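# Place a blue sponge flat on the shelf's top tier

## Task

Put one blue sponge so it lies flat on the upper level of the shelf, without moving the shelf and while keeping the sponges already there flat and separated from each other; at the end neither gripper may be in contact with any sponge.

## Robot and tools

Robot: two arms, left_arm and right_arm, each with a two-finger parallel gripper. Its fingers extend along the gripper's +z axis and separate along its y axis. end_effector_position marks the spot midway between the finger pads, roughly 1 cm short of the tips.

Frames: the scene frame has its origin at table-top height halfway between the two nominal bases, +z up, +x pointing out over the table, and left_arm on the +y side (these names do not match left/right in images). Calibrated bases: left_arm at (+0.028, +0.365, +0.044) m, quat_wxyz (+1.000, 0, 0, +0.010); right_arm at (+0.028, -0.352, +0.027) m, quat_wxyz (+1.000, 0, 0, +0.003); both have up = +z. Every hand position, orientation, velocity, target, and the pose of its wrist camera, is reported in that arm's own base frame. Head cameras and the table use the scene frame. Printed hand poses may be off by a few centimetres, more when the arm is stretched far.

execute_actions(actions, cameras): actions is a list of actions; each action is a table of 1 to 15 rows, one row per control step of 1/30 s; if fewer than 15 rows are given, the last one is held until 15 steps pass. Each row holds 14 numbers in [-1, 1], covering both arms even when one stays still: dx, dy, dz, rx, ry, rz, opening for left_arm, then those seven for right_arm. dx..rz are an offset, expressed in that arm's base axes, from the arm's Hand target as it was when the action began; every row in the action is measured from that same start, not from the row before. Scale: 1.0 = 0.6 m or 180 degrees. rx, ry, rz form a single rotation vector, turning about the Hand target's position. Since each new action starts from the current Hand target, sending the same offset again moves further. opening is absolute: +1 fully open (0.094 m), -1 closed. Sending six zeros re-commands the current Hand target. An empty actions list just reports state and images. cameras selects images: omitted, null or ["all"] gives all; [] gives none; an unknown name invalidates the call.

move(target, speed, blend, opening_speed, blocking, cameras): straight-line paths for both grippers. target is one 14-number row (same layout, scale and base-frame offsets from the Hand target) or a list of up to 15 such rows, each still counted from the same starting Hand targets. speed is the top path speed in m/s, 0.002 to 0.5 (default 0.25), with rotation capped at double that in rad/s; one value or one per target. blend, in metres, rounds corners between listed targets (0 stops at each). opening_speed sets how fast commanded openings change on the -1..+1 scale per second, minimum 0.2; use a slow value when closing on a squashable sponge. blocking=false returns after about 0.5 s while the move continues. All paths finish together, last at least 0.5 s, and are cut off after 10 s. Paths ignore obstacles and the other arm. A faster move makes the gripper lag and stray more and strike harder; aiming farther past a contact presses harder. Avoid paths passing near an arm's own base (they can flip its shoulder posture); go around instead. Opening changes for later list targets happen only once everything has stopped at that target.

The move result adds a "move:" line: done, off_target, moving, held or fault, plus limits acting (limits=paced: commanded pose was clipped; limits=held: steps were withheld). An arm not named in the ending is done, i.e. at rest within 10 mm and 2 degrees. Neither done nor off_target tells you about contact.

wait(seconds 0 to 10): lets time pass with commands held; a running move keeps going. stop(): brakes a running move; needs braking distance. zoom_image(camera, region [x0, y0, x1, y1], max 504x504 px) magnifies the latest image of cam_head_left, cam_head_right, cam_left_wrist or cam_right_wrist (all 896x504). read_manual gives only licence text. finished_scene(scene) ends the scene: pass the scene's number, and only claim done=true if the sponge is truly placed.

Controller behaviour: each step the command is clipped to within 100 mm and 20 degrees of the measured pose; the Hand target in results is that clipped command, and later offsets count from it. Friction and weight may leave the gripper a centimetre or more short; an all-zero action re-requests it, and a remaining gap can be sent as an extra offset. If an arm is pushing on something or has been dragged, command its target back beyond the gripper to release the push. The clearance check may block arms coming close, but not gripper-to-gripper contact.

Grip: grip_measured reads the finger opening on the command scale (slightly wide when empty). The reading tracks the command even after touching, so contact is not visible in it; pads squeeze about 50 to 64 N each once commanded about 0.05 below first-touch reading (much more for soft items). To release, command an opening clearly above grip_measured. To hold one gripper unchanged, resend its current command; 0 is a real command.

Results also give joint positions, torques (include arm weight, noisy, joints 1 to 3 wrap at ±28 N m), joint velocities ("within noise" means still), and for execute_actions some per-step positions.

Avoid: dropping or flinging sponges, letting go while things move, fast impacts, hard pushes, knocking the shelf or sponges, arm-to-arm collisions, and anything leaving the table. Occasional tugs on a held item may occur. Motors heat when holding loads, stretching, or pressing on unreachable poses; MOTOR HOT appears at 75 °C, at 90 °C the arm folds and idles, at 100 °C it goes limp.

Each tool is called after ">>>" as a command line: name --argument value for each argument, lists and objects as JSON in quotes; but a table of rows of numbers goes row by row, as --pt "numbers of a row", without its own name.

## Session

>>> execute_actions --actions '[]'

Scene clock: 0.00 s.
left_arm: end_effector_position=(+0.4062, +0.0450, +0.1053) grip_measured=+1.000 end_effector_quat_wxyz=(+0.570, -0.097, +0.805, +0.133) | right_arm: end_effector_position=(+0.4027, -0.0245, +0.1138) grip_measured=+1.000 end_effector_quat_wxyz=(+0.606, +0.063, +0.791, -0.059)
Joint positions: left_arm=[-0.056 1.587 0.449 0.792 -0.383 -0.025 0.094] | right_arm=[0.02 1.559 0.378 0.914 0.19 0.035 0.094]
Joint velocities: within noise
Joint torques (N m): no reading
Motor temperatures (°C): left_arm=[26 27 28 25 24 27 28] | right_arm=[27 29 26 27 27 28 28]
Heat: left arm: 28 °C; right arm: 29 °C.
Hand target: left_arm +0.4116, +0.0458, +0.1221; +0.590, -0.105, +0.790, +0.131 | right_arm +0.4073, -0.0259, +0.1300; +0.624, +0.070, +0.776, -0.058
Tool commands: left_gripper/opening=+1.0 right_gripper/opening=+1.0

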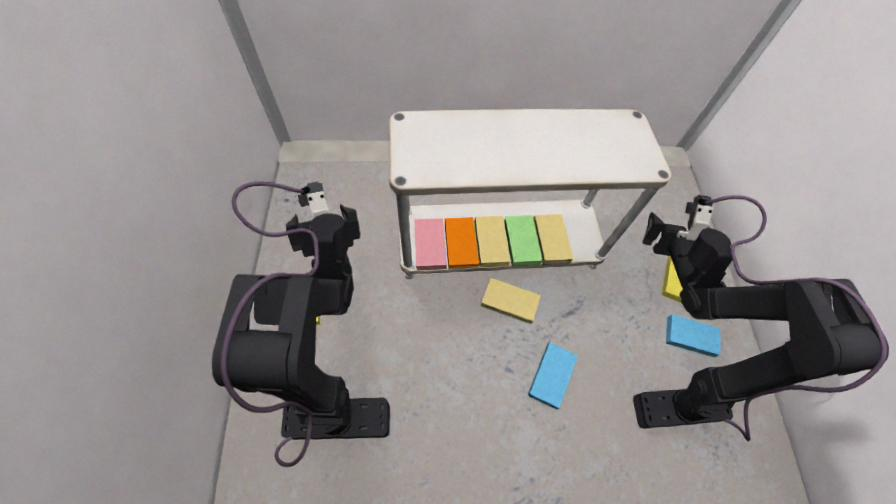

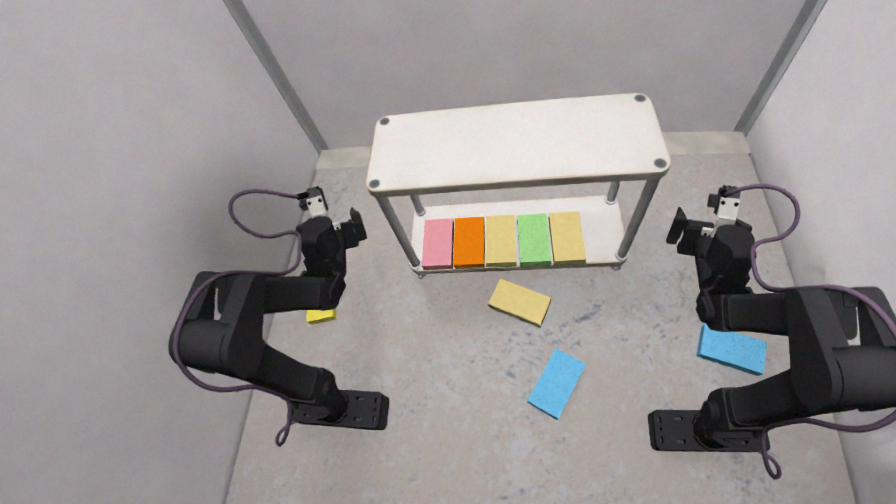

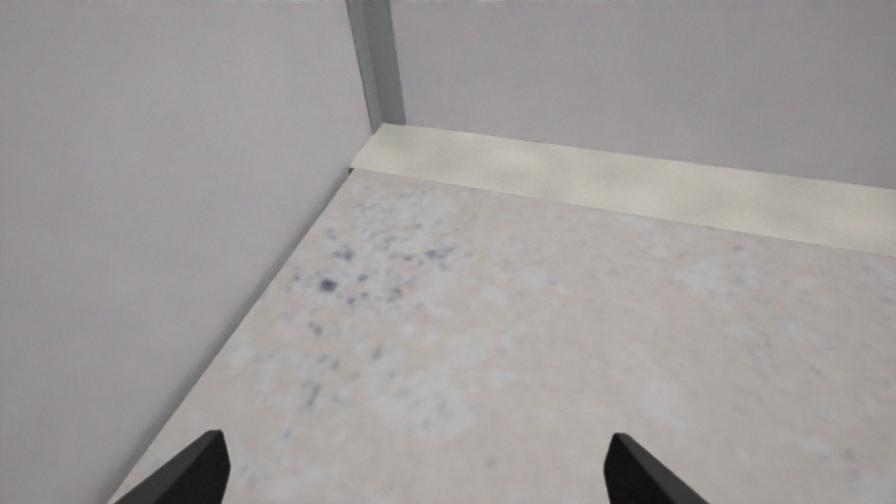

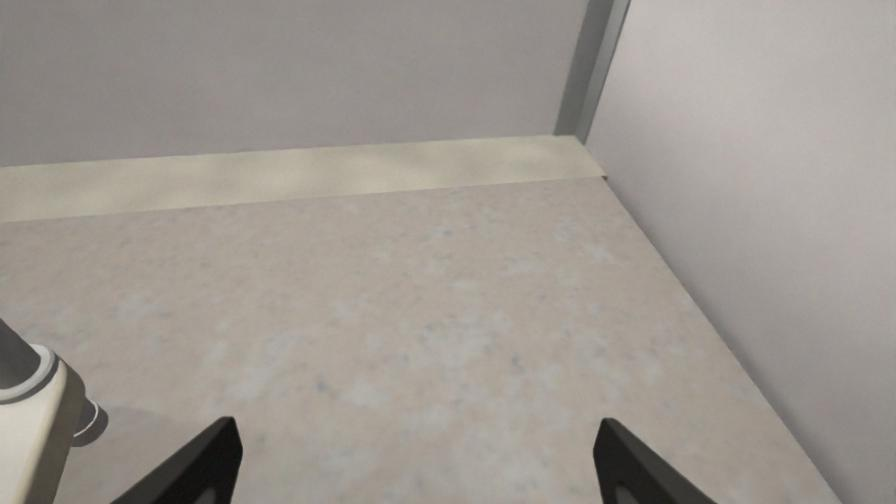

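>>> move --pt "0 0 0 0 0 0 1 -0.25 0.03 0.15 0 0 0 1" --pt "0 0 0 0 0 0 1 -0.535 0.493 0.15 -0.237 0.4 0.38 1" --blend 0.05 --speed 0.4

Scene clock: 4.97 s.
left_arm: end_effector_position=(+0.4062, +0.0450, +0.1053) grip_measured=+1.000 end_effector_quat_wxyz=(+0.570, -0.097, +0.805, +0.133) | right_arm: end_effector_position=(+0.0851, +0.2664, +0.2063) grip_measured=+1.000 end_effector_quat_wxyz=(+0.032, -0.584, +0.811, +0.022)
Joint positions: left_arm=[-0.056 1.587 0.449 0.792 -0.383 -0.025 0.094] | right_arm=[1.26 1.566 1.613 -1.54 0.002 0.01 0.094]
Joint velocities: within noise
Joint torques (N m): left_arm=[-0.01 -4.85 5.27 1.74 -0.11 -0.03] | right_arm=[0.25 -5.6 8.13 0.26 -0.12 -0.07]
Motor temperatures (°C): left_arm=[26 27 28 26 24 27 28] | right_arm=[27 29 27 28 27 28 28]
Heat: left arm: 28 °C; right arm: 29 °C.
Hand target: left_arm +0.4116, +0.0458, +0.1221; +0.590, -0.105, +0.790, +0.131 | right_arm +0.0863, +0.2699, +0.2200; +0.000, -0.587, +0.809, +0.000
Off the commanded pose: left_arm 0.018 m, 3 deg | right_arm 0.014 m, 4 deg.
joint sent to its limit (right arm) — joint 4 (wrist pitch), lower limit. The joint targets are off in position and orientation.
move: off_target (left_arm, right_arm); limits=paced

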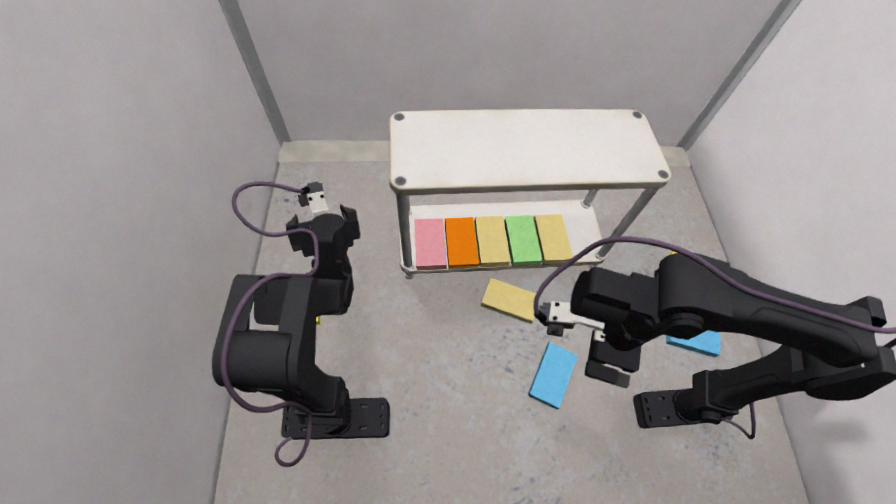

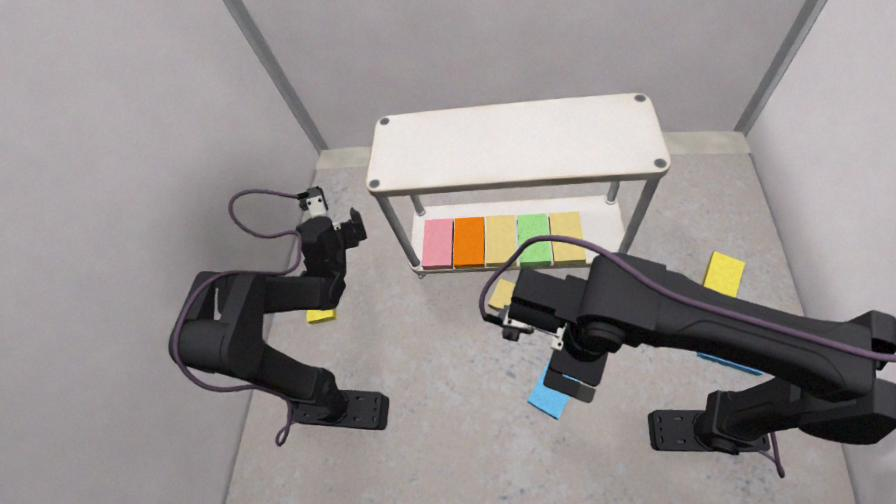

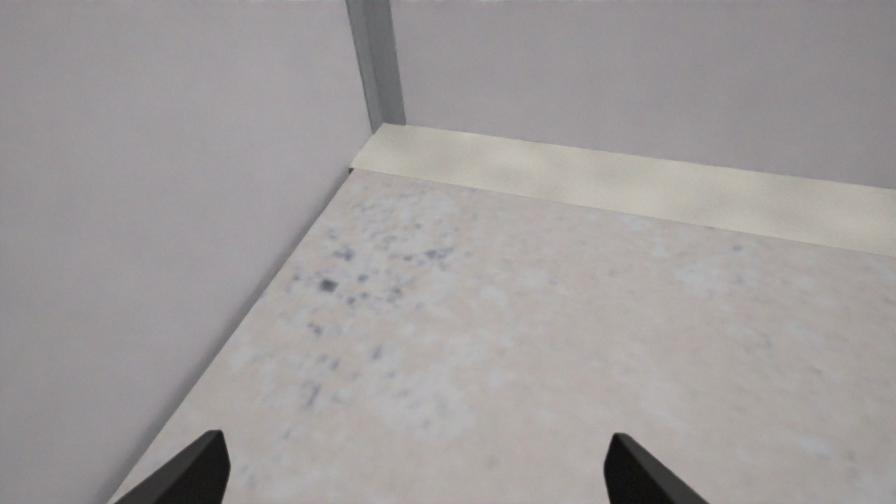

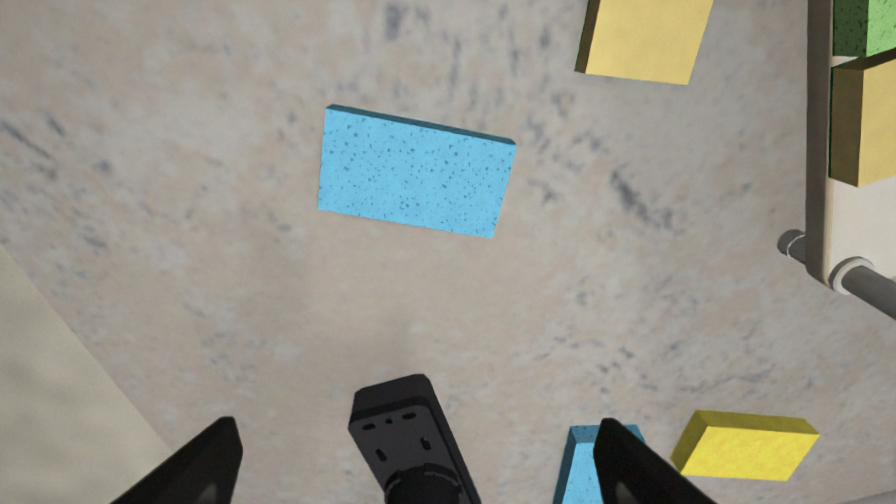

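>>> move --target '[0,0,0,0,0,0,1,-0.022,0.038,-0.25,0,0,0.45,1]' --speed 0.3

Scene clock: 8.93 s.
left_arm: end_effector_position=(+0.4062, +0.0450, +0.1053) grip_measured=+1.000 end_effector_quat_wxyz=(+0.570, -0.097, +0.805, +0.133) | right_arm: end_effector_position=(+0.0764, +0.2896, +0.0717) grip_measured=+1.000 end_effector_quat_wxyz=(+0.008, +0.969, -0.246, +0.002)
Joint positions: left_arm=[-0.056 1.587 0.449 0.792 -0.383 -0.025 0.094] | right_arm=[1.312 1.717 1.238 -1.108 0.004 -1.333 0.094]
Joint velocities: within noise
Joint torques (N m): left_arm=[0.02 -4.88 5.27 1.74 -0.1 -0.03] | right_arm=[0.28 -6.8 3.67 0.49 -0.04 -0.08]
Motor temperatures (°C): left_arm=[26 28 28 27 24 27 28] | right_arm=[27 30 27 28 27 28 28]
Heat: left arm: 28 °C; right arm: 30 °C.
Hand target: left_arm +0.4116, +0.0458, +0.1221; +0.590, -0.105, +0.790, +0.131 | right_arm +0.0731, +0.2927, +0.0700; +0.000, +0.972, -0.234, +0.000
Off the commanded pose: left_arm 0.018 m, 3 deg | right_arm 0.005 m, 2 deg.
move: off_target (left_arm)

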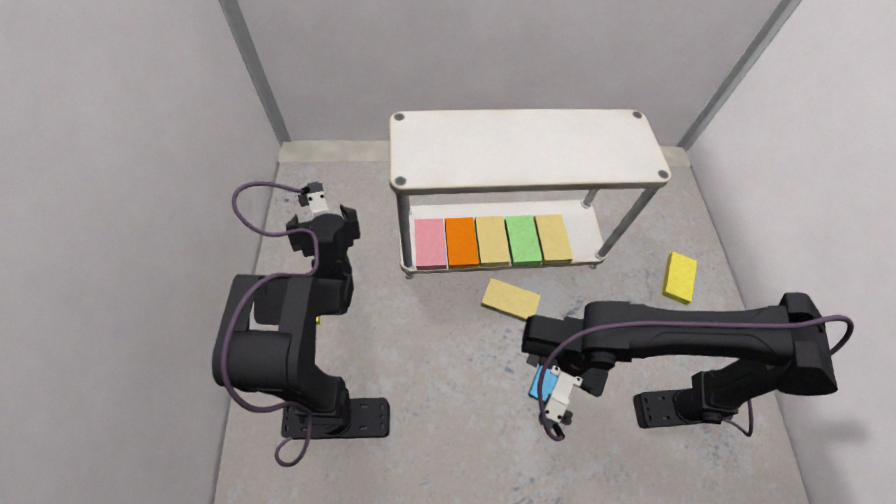

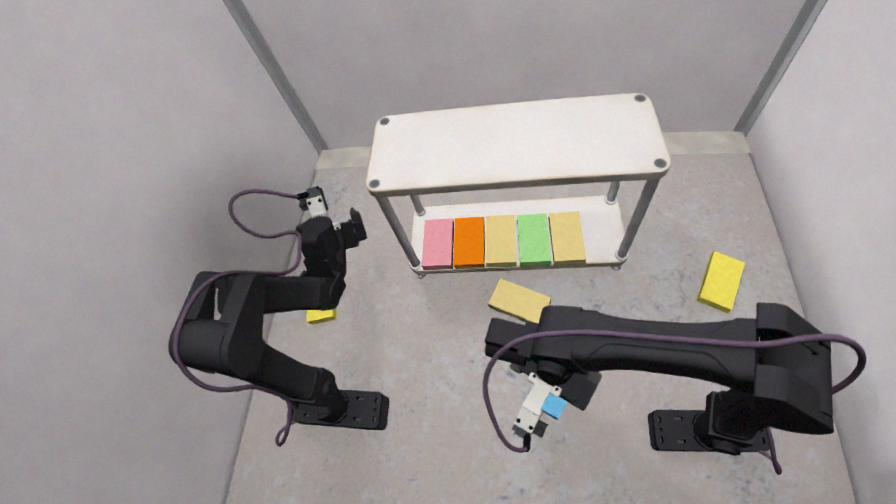

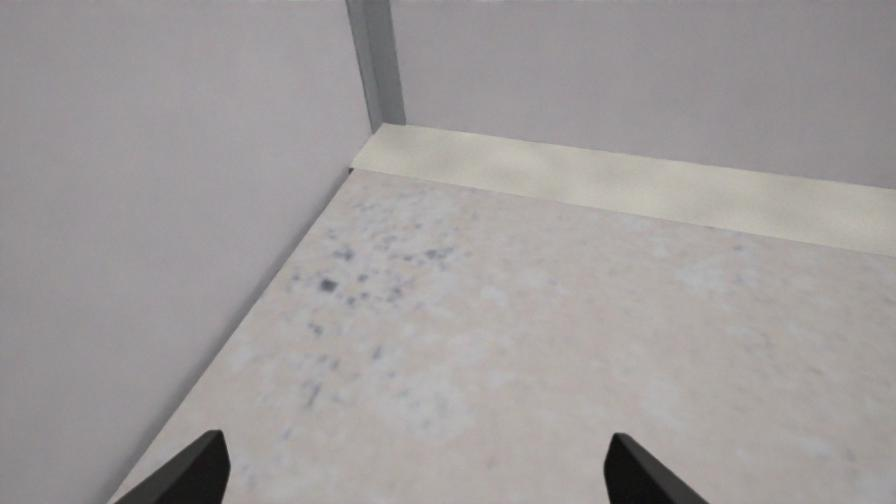

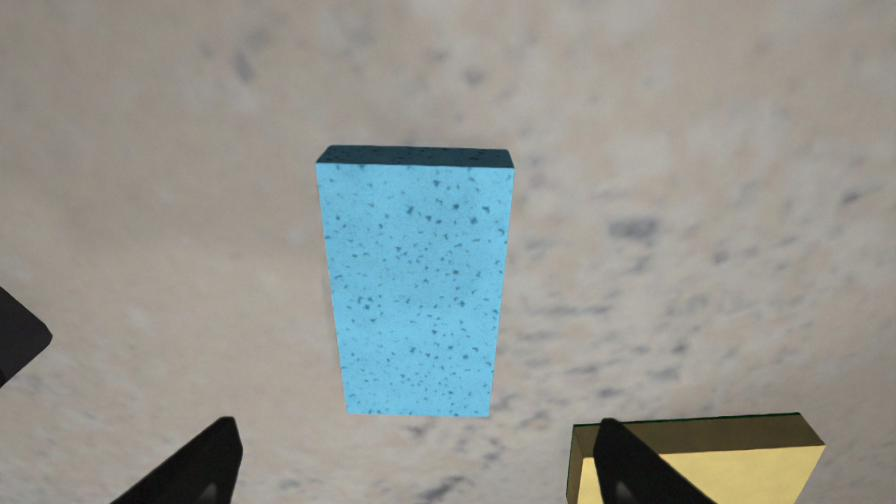

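>>> move --pt "0 0 0 0 0 0 1 0.014 -0.009 -0.1 0 0 0 1" --pt "0 0 0 0 0 0 1 0.014 -0.009 -0.143 0 0 0 1" --pt "0 0 0 0 0 0 1 0.014 -0.009 -0.143 0 0 0 0.1" --speed '[0.15,0.1,0.1]' --blend '[0.01,0,0]' --opening_speed 0.8

Scene clock: 12.73 s.
left_arm: end_effector_position=(+0.4062, +0.0450, +0.1053) grip_measured=+1.000 end_effector_quat_wxyz=(+0.570, -0.097, +0.805, +0.133) | right_arm: end_effector_position=(+0.0794, +0.2873, -0.0121) grip_measured=+0.355 end_effector_quat_wxyz=(+0.004, +0.972, -0.235, +0.003)
Joint positions: left_arm=[-0.056 1.587 0.449 0.792 -0.383 -0.025 0.094] | right_arm=[1.301 1.834 1.019 -0.764 0.005 -1.366 0.064]
Joint velocities: within noise
Joint torques (N m): left_arm=[0.03 -4.88 5.31 1.73 -0.11 -0.03] | right_arm=[-0.53 -6.68 3.03 0.5 -0.06 -0.07]
Motor temperatures (°C): left_arm=[26 28 29 28 24 27 28] | right_arm=[27 30 27 27 27 28 28]
Heat: left arm: 29 °C; right arm: 30 °C.
Hand target: left_arm +0.4116, +0.0458, +0.1221; +0.590, -0.105, +0.790, +0.131 | right_arm +0.0815, +0.2873, -0.0158; +0.000, +0.972, -0.234, +0.000
Off the commanded pose: left_arm 0.018 m, 3 deg | right_arm 0.004 m, 1 deg.
move: off_target (left_arm)

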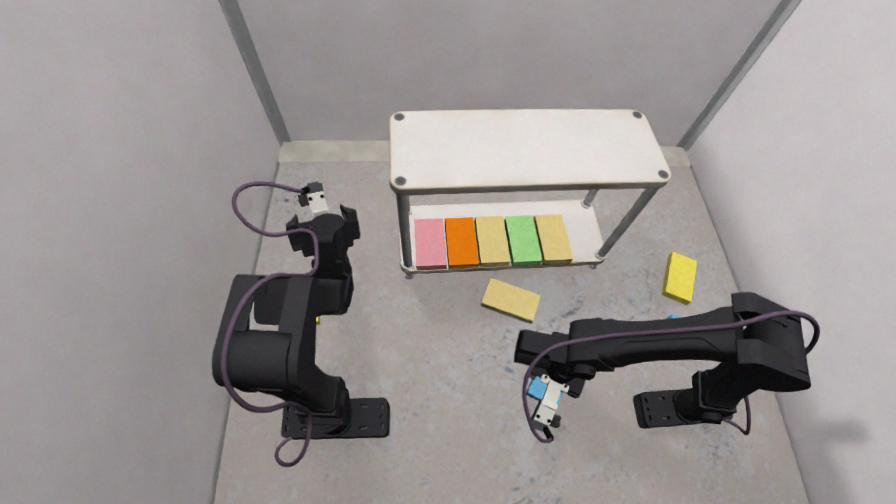

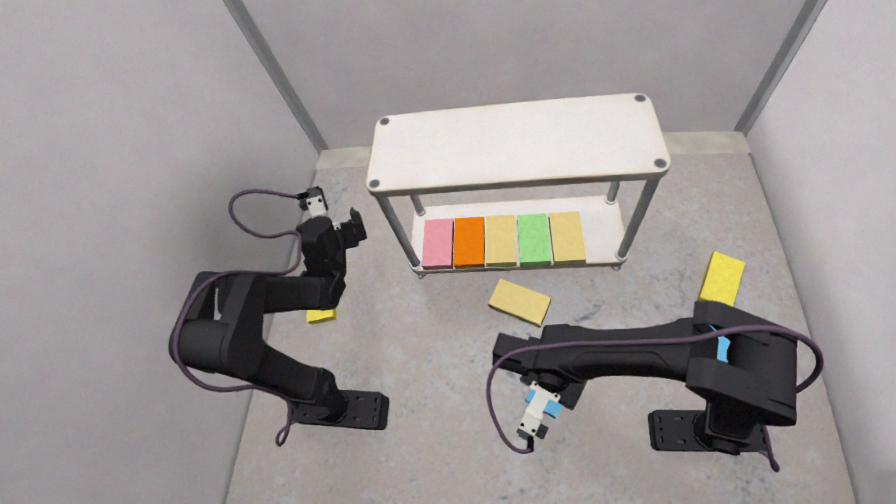

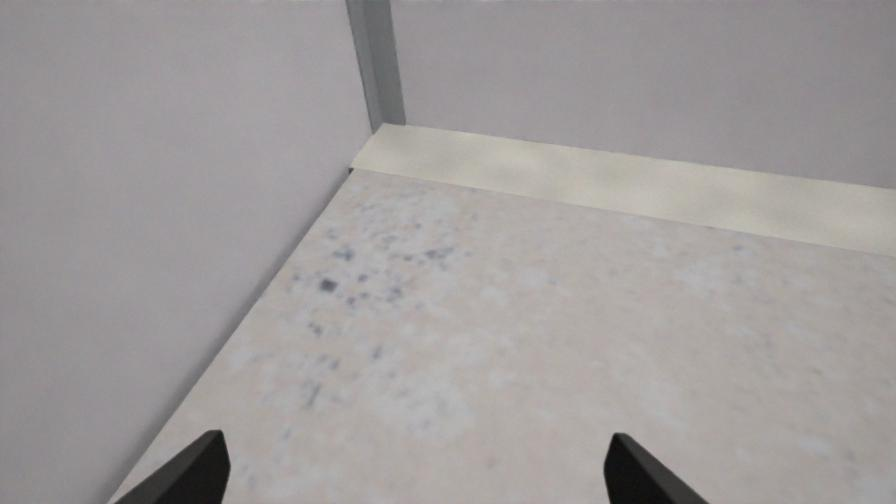

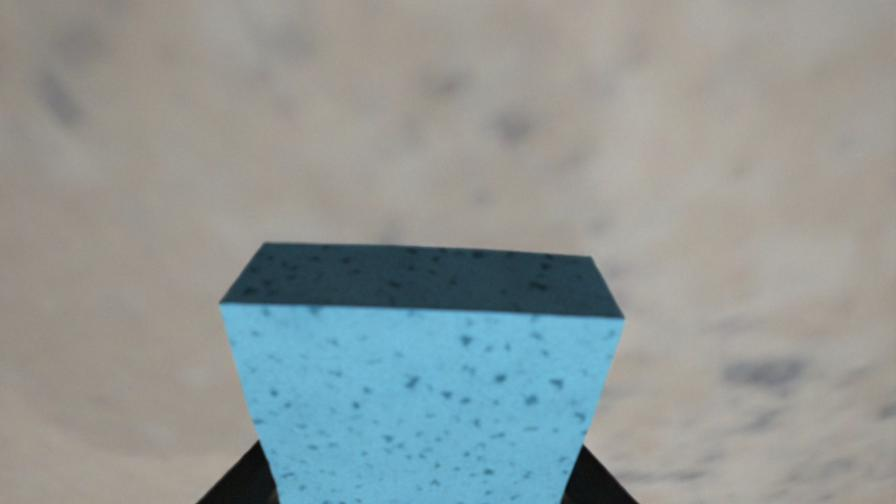

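>>> move --pt "0 0 0 0 0 0 1 0 0 0.08 0 0 0 0.1" --pt "0 0 0 0 0 0 1 0.01 -0.03 0.09 0 0 -0.45 0.1" --pt "0 0 0 0 0 0 1 0.01 -0.03 0.008 0 0 -0.45 0.1" --speed '[0.25,0.4,0.1]' --cameras '["cam_right_wrist","cam_head_left"]'

Scene clock: 16.83 s.
left_arm: end_effector_position=(+0.4062, +0.0450, +0.1053) grip_measured=+1.000 end_effector_quat_wxyz=(+0.570, -0.097, +0.805, +0.133) | right_arm: end_effector_position=(+0.0826, +0.2660, -0.0098) grip_measured=+0.352 end_effector_quat_wxyz=(-0.012, -0.597, +0.803, -0.005)
Joint positions: left_arm=[-0.056 1.587 0.449 0.792 -0.383 -0.025 0.094] | right_arm=[1.263 1.777 0.956 -0.775 -0.005 -0.016 0.064]
Joint velocities: within noise
Joint torques (N m): left_arm=[0.02 -4.92 5.3 1.73 -0.1 -0.03] | right_arm=[-0.43 -6.56 3.28 0.56 -0.07 0.08]
Motor temperatures (°C): left_arm=[26 28 29 28 24 27 28] | right_arm=[27 31 27 27 27 28 28]
Heat: left arm: 29 °C; right arm: 31 °C.
Hand target: left_arm +0.4116, +0.0458, +0.1221; +0.590, -0.105, +0.790, +0.131 | right_arm +0.0875, +0.2693, -0.0110; +0.000, -0.587, +0.809, +0.000
Off the commanded pose: left_arm 0.018 m, 3 deg | right_arm 0.006 m, 2 deg.
move: off_target (left_arm)
Images, in order (width x height): cam_head_left 896x504, cam_right_wrist 896x504.

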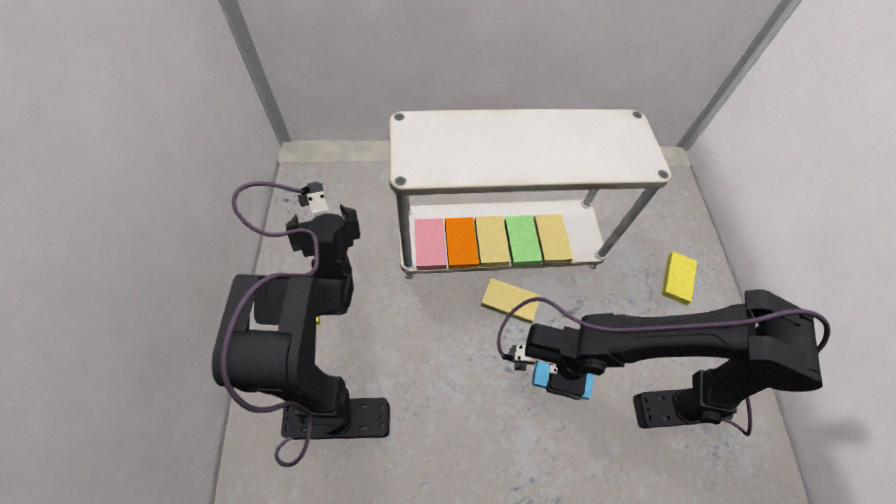

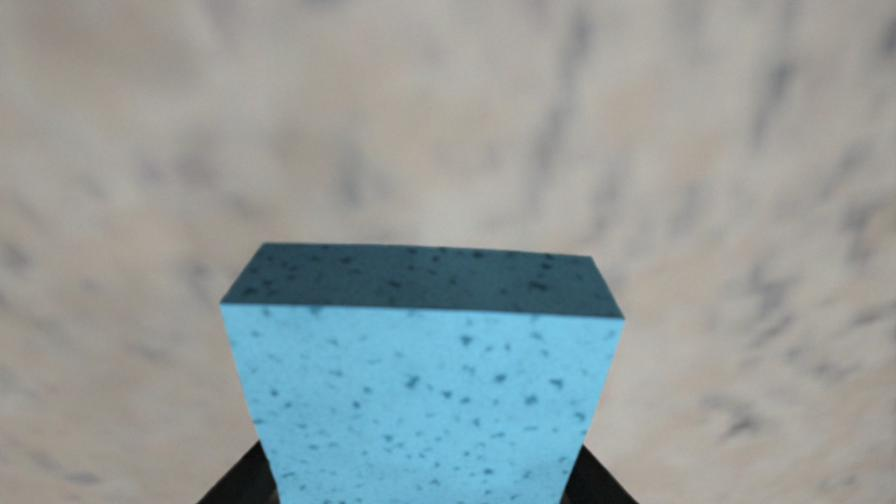

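>>> move --pt "0 0 0 0 0 0 1 0 0 -0.003 0 0 0 1" --pt "0 0 0 0 0 0 1 -0.016 -0.045 0.008 0.237 -0.078 0 1" --speed 0.2 --cameras '["cam_right_wrist","cam_head_left"]'

Scene clock: 21.07 s.
left_arm: end_effector_position=(+0.4062, +0.0450, +0.1053) grip_measured=+1.000 end_effector_quat_wxyz=(+0.570, -0.097, +0.805, +0.133) | right_arm: end_effector_position=(+0.0765, +0.2385, -0.0111) grip_measured=+0.997 end_effector_quat_wxyz=(+0.294, -0.551, +0.751, +0.214)
Joint positions: left_arm=[-0.056 1.587 0.449 0.792 -0.383 -0.025 0.094] | right_arm=[1.25 1.164 0.074 0.264 -0.008 -0.013 0.094]
Joint velocities: within noise
Joint torques (N m): left_arm=[0.02 -4.82 5.3 1.72 -0.11 -0.03] | right_arm=[0.01 -2.13 3.11 2.07 0.01 0.08]
Motor temperatures (°C): left_arm=[26 28 29 29 24 27 28] | right_arm=[27 31 27 28 27 28 28]
Heat: left arm: 29 °C; right arm: 31 °C.
Hand target: left_arm +0.4116, +0.0458, +0.1221; +0.590, -0.105, +0.790, +0.131 | right_arm +0.0779, +0.2423, -0.0062; +0.310, -0.543, +0.748, +0.224
Off the commanded pose: left_arm 0.018 m, 3 deg | right_arm 0.006 m, 2 deg.
move: off_target (left_arm)
Images, in order (width x height): cam_head_left 896x504, cam_right_wrist 896x504.

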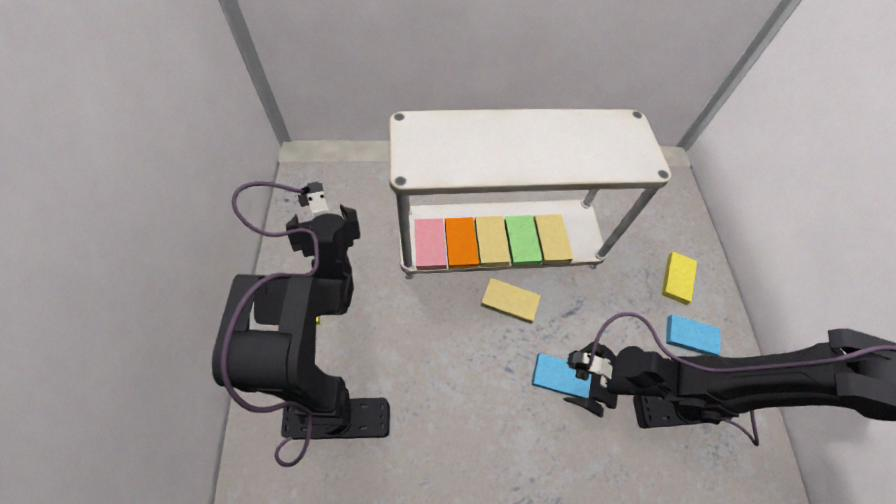

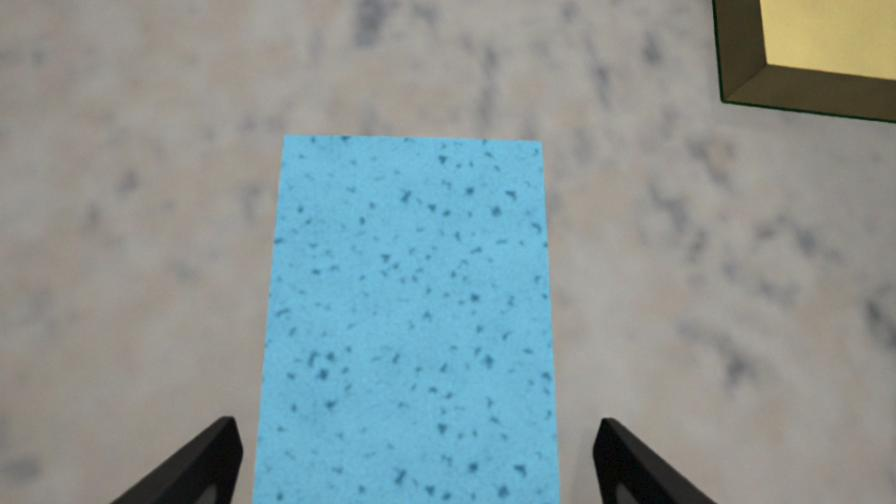

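>>> move --target '[0,0,0,0,0,0,1,0,0,0,0,0,0,0.1]' --opening_speed 0.8 --cameras '[]'

>>> move --pt "0 0 0 0 0 0 1 0.12 -0.07 0.51 0 0 -0.1 0.1" --pt "0 0 0 0 0 0 1 0.237 -0.07 0.76 0 0 -0.2 0.1" --pt "0 0 0 0 0 0 1 0.487 -0.02 0.693 0 0 -0.228 0.1" --speed 0.25 --blend 0.04

>>> zoom_image --camera "cam_head_left" --region '[500, 50, 700, 220]'

Scene clock: 23.17 s.
left_arm: end_effector_position=(+0.4062, +0.0450, +0.1053) grip_measured=+1.000 end_effector_quat_wxyz=(+0.570, -0.097, +0.805, +0.133) | right_arm: end_effector_position=(+0.0768, +0.2384, -0.0111) grip_measured=+0.362 end_effector_quat_wxyz=(+0.294, -0.550, +0.751, +0.214)
Joint positions: left_arm=[-0.056 1.587 0.449 0.792 -0.383 -0.025 0.094] | right_arm=[1.25 1.164 0.074 0.264 -0.007 -0.011 0.064]
Joint velocities: within noise
Joint torques (N m): left_arm=[0.01 -4.89 5.29 1.73 -0.11 -0.02] | right_arm=[0.02 -2.1 3.1 2.07 0.01 0.06]
Motor temperatures (°C): left_arm=[26 28 29 29 24 27 28] | right_arm=[27 31 27 28 27 28 28]
Heat: left arm: 29 °C; right arm: 31 °C.
Hand target: left_arm +0.4116, +0.0458, +0.1221; +0.590, -0.105, +0.790, +0.131 | right_arm +0.0779, +0.2423, -0.0062; +0.310, -0.543, +0.748, +0.224
Off the commanded pose: left_arm 0.018 m, 3 deg | right_arm 0.006 m, 2 deg.
move: off_target (left_arm)
No camera images: "cameras" was empty.

Scene clock: 26.60 s.
left_arm: end_effector_position=(+0.4062, +0.0450, +0.1053) grip_measured=+1.000 end_effector_quat_wxyz=(+0.570, -0.097, +0.805, +0.133) | right_arm: end_effector_position=(+0.3816, +0.2348, +0.3953) grip_measured=+0.360 end_effector_quat_wxyz=(+0.375, -0.238, +0.890, +0.103)
Joint positions: left_arm=[-0.056 1.587 0.449 0.792 -0.383 -0.025 0.094] | right_arm=[0.557 2.009 2.76 -1.523 0.019 0.027 0.064]
Joint velocities: within noise
Joint torques (N m): left_arm=[0.03 -4.9 5.26 1.74 -0.1 -0.03] | right_arm=[-0.2 -8.79 6.27 1.3 -0.11 -0.07]
Motor temperatures (°C): left_arm=[26 28 29 29 24 27 28] | right_arm=[27 31 27 29 27 28 29]
Heat: left arm: 29 °C; right arm: 31 °C.
Hand target: left_arm +0.4116, +0.0458, +0.1221; +0.590, -0.105, +0.790, +0.131 | right_arm +0.3701, +0.2303, +0.4096; +0.369, -0.246, +0.891, +0.101
Off the commanded pose: left_arm 0.018 m, 3 deg | right_arm 0.019 m, 1 deg.
joint sent to its limit (right arm) — joint 4 (wrist pitch), lower limit. The joint targets are off in position, not in orientation.
move: off_target (left_arm, right_arm)

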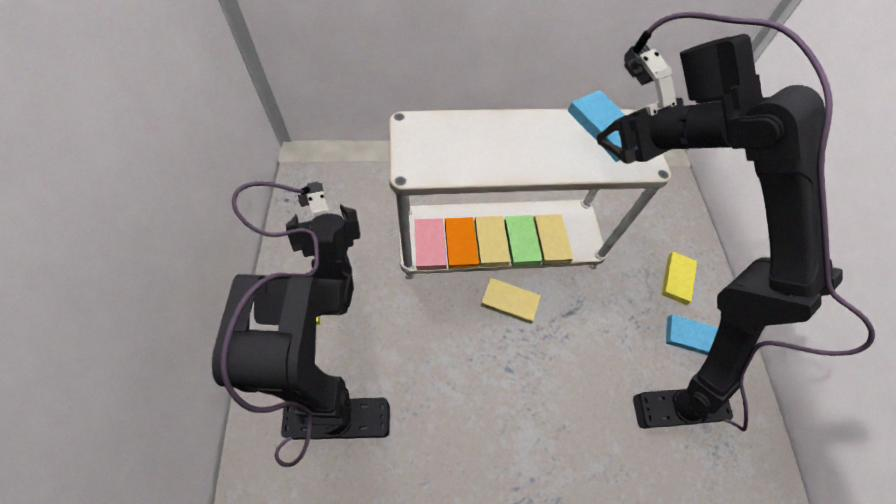

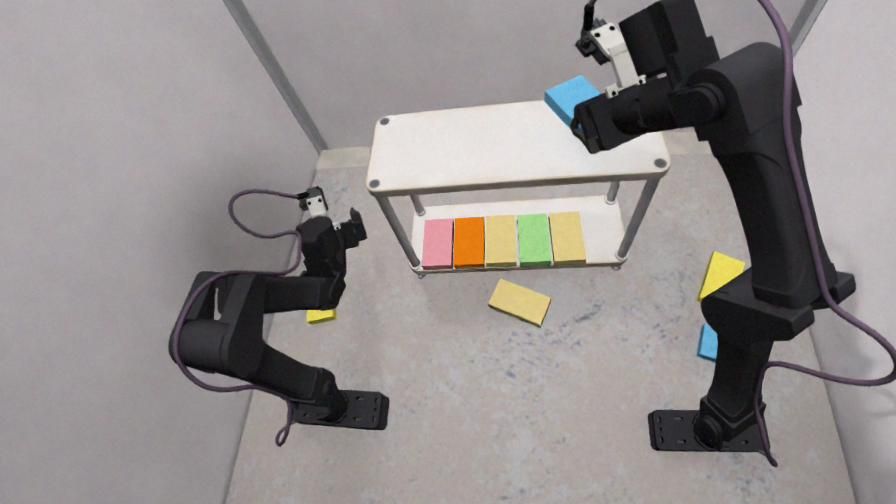

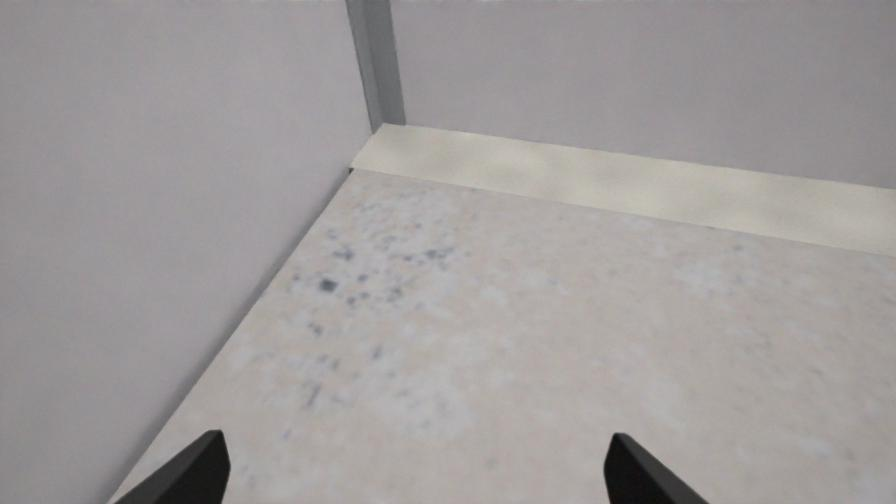

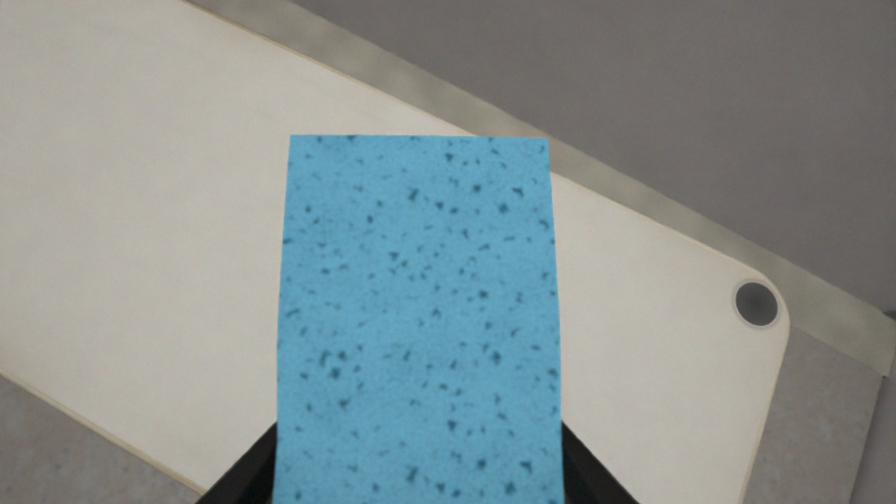

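Scaled by 2.520 from the camera's 896x504 image, which has a finer 1280x720 frame.

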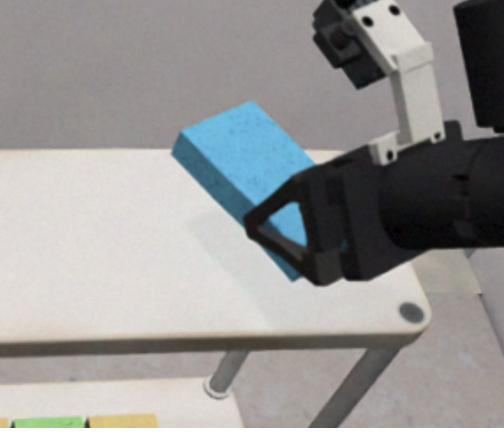

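>>> move --target '[0,0,0,0,0,0,1,0,0,-0.062,0,0,0,0.1]' --speed 0.12 --cameras '["cam_head_left","cam_right_wrist"]'

>>> zoom_image --camera "cam_head_left" --region '[500, 50, 700, 220]'

Scene clock: 28.27 s.
left_arm: end_effector_position=(+0.4062, +0.0450, +0.1053) grip_measured=+1.000 end_effector_quat_wxyz=(+0.570, -0.097, +0.805, +0.133) | right_arm: end_effector_position=(+0.3692, +0.2271, +0.3501) grip_measured=+0.360 end_effector_quat_wxyz=(+0.328, -0.244, +0.908, +0.089)
Joint positions: left_arm=[-0.056 1.587 0.449 0.792 -0.383 -0.025 0.094] | right_arm=[0.557 1.823 2.307 -1.362 0.019 0.026 0.064]
Joint velocities: within noise
Joint torques (N m): left_arm=[0.03 -4.83 5.3 1.73 -0.11 -0.03] | right_arm=[-0.2 -9.87 3.47 2.2 -0.11 -0.07]
Motor temperatures (°C): left_arm=[26 28 29 29 24 27 28] | right_arm=[27 31 27 29 27 28 29]
Heat: left arm: 29 °C; right arm: 31 °C.
Hand target: left_arm +0.4116, +0.0458, +0.1221; +0.590, -0.105, +0.790, +0.131 | right_arm +0.3701, +0.2303, +0.3724; +0.369, -0.246, +0.891, +0.101
Off the commanded pose: left_arm 0.018 m, 3 deg | right_arm 0.022 m, 5 deg.
move: off_target (left_arm, right_arm)
Images, in order (width x height): cam_head_left 896x504, cam_right_wrist 896x504.

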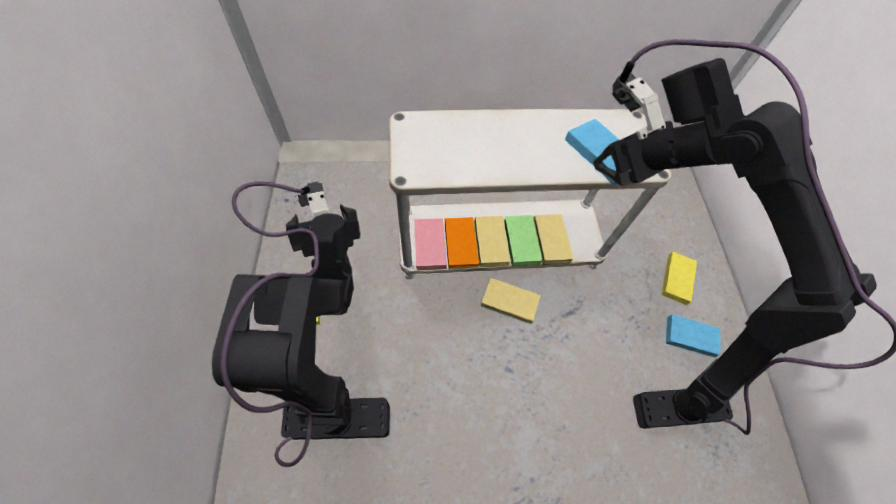

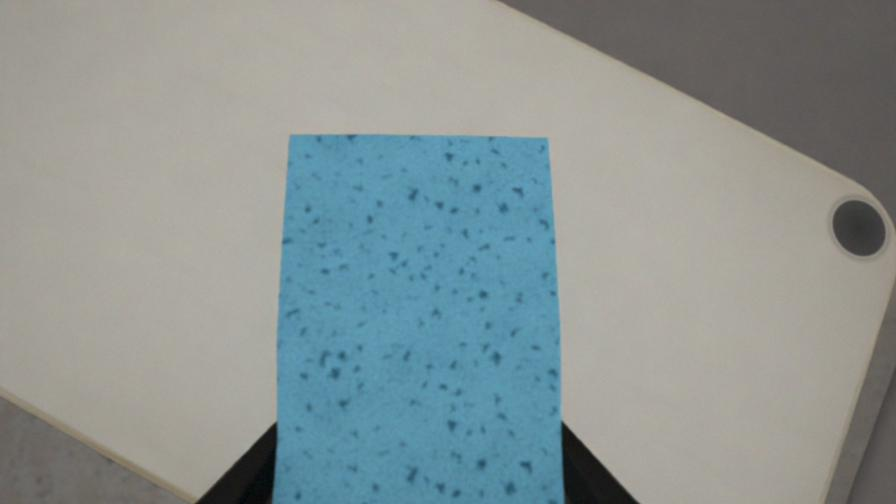

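Scaled by 2.520 from the camera's 896x504 image, which has a finer 1280x720 frame.

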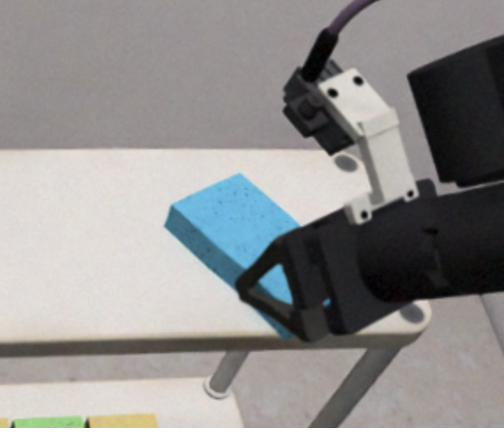

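>>> move --pt "0 0 0 0 0 0 1 0.035 0 0.003 0.01 -0.017 0 0.1" --pt "0 0 0 0 0 0 1 0.035 0 -0.02 0.01 -0.017 0 0.1" --speed '[0.1,0.05]' --blend 0.003 --cameras '["cam_head_left","cam_right_wrist"]'

>>> zoom_image --camera "cam_head_left" --region '[500, 50, 700, 220]'

Scene clock: 30.13 s.
left_arm: end_effector_position=(+0.4062, +0.0450, +0.1053) grip_measured=+1.000 end_effector_quat_wxyz=(+0.570, -0.097, +0.805, +0.133) | right_arm: end_effector_position=(+0.3869, +0.2320, +0.3483) grip_measured=+0.360 end_effector_quat_wxyz=(+0.371, -0.248, +0.889, +0.102)
Joint positions: left_arm=[-0.056 1.587 0.449 0.792 -0.383 -0.025 0.094] | right_arm=[0.537 1.756 2.13 -1.155 -0.002 -0.007 0.064]
Joint velocities: within noise
Joint torques (N m): left_arm=[0.06 -4.86 5.31 1.75 -0.11 -0.02] | right_arm=[-0.51 -8.68 3.38 2.2 -0.12 -0.07]
Motor temperatures (°C): left_arm=[26 28 29 29 24 27 28] | right_arm=[27 31 27 30 27 28 29]
Heat: left arm: 29 °C; right arm: 31 °C.
Hand target: left_arm +0.4116, +0.0458, +0.1221; +0.590, -0.105, +0.790, +0.131 | right_arm +0.3911, +0.2303, +0.3604; +0.396, -0.243, +0.879, +0.109
Off the commanded pose: left_arm 0.018 m, 3 deg | right_arm 0.013 m, 3 deg.
move: off_target (left_arm, right_arm)
Images, in order (width x height): cam_head_left 896x504, cam_right_wrist 896x504.

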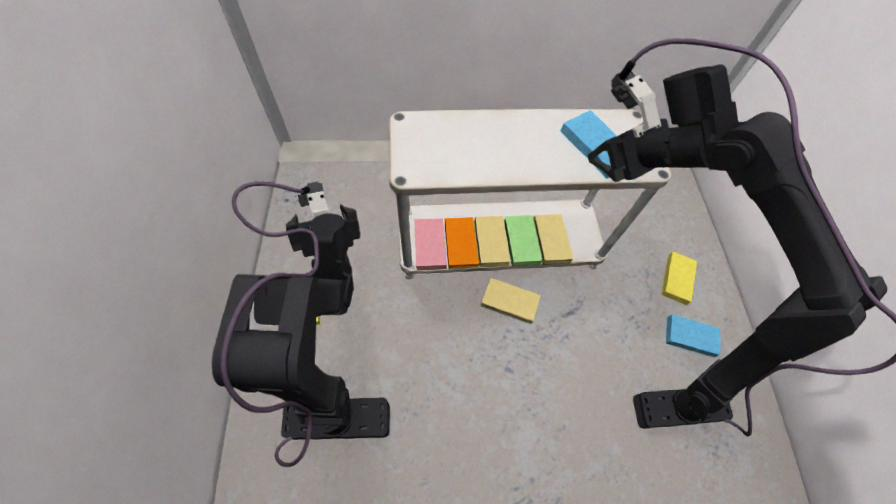

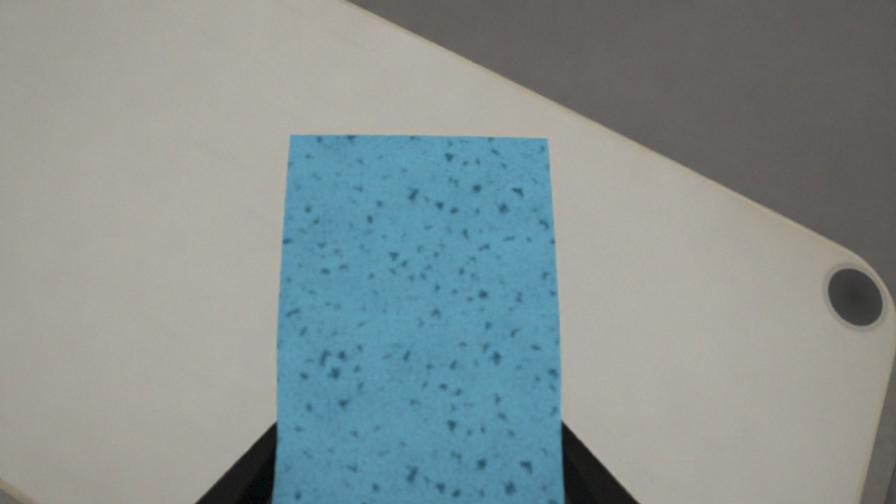

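Scaled by 2.520 from the camera's 896x504 image, which has a finer 1280x720 frame.

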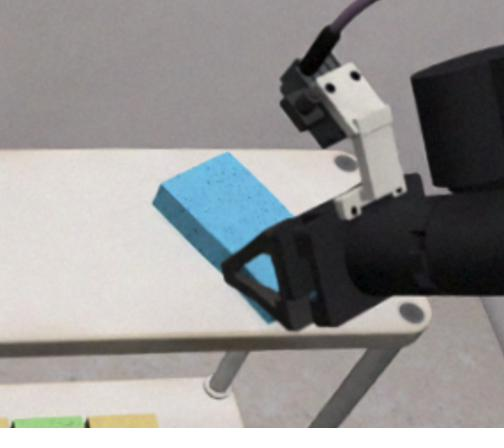

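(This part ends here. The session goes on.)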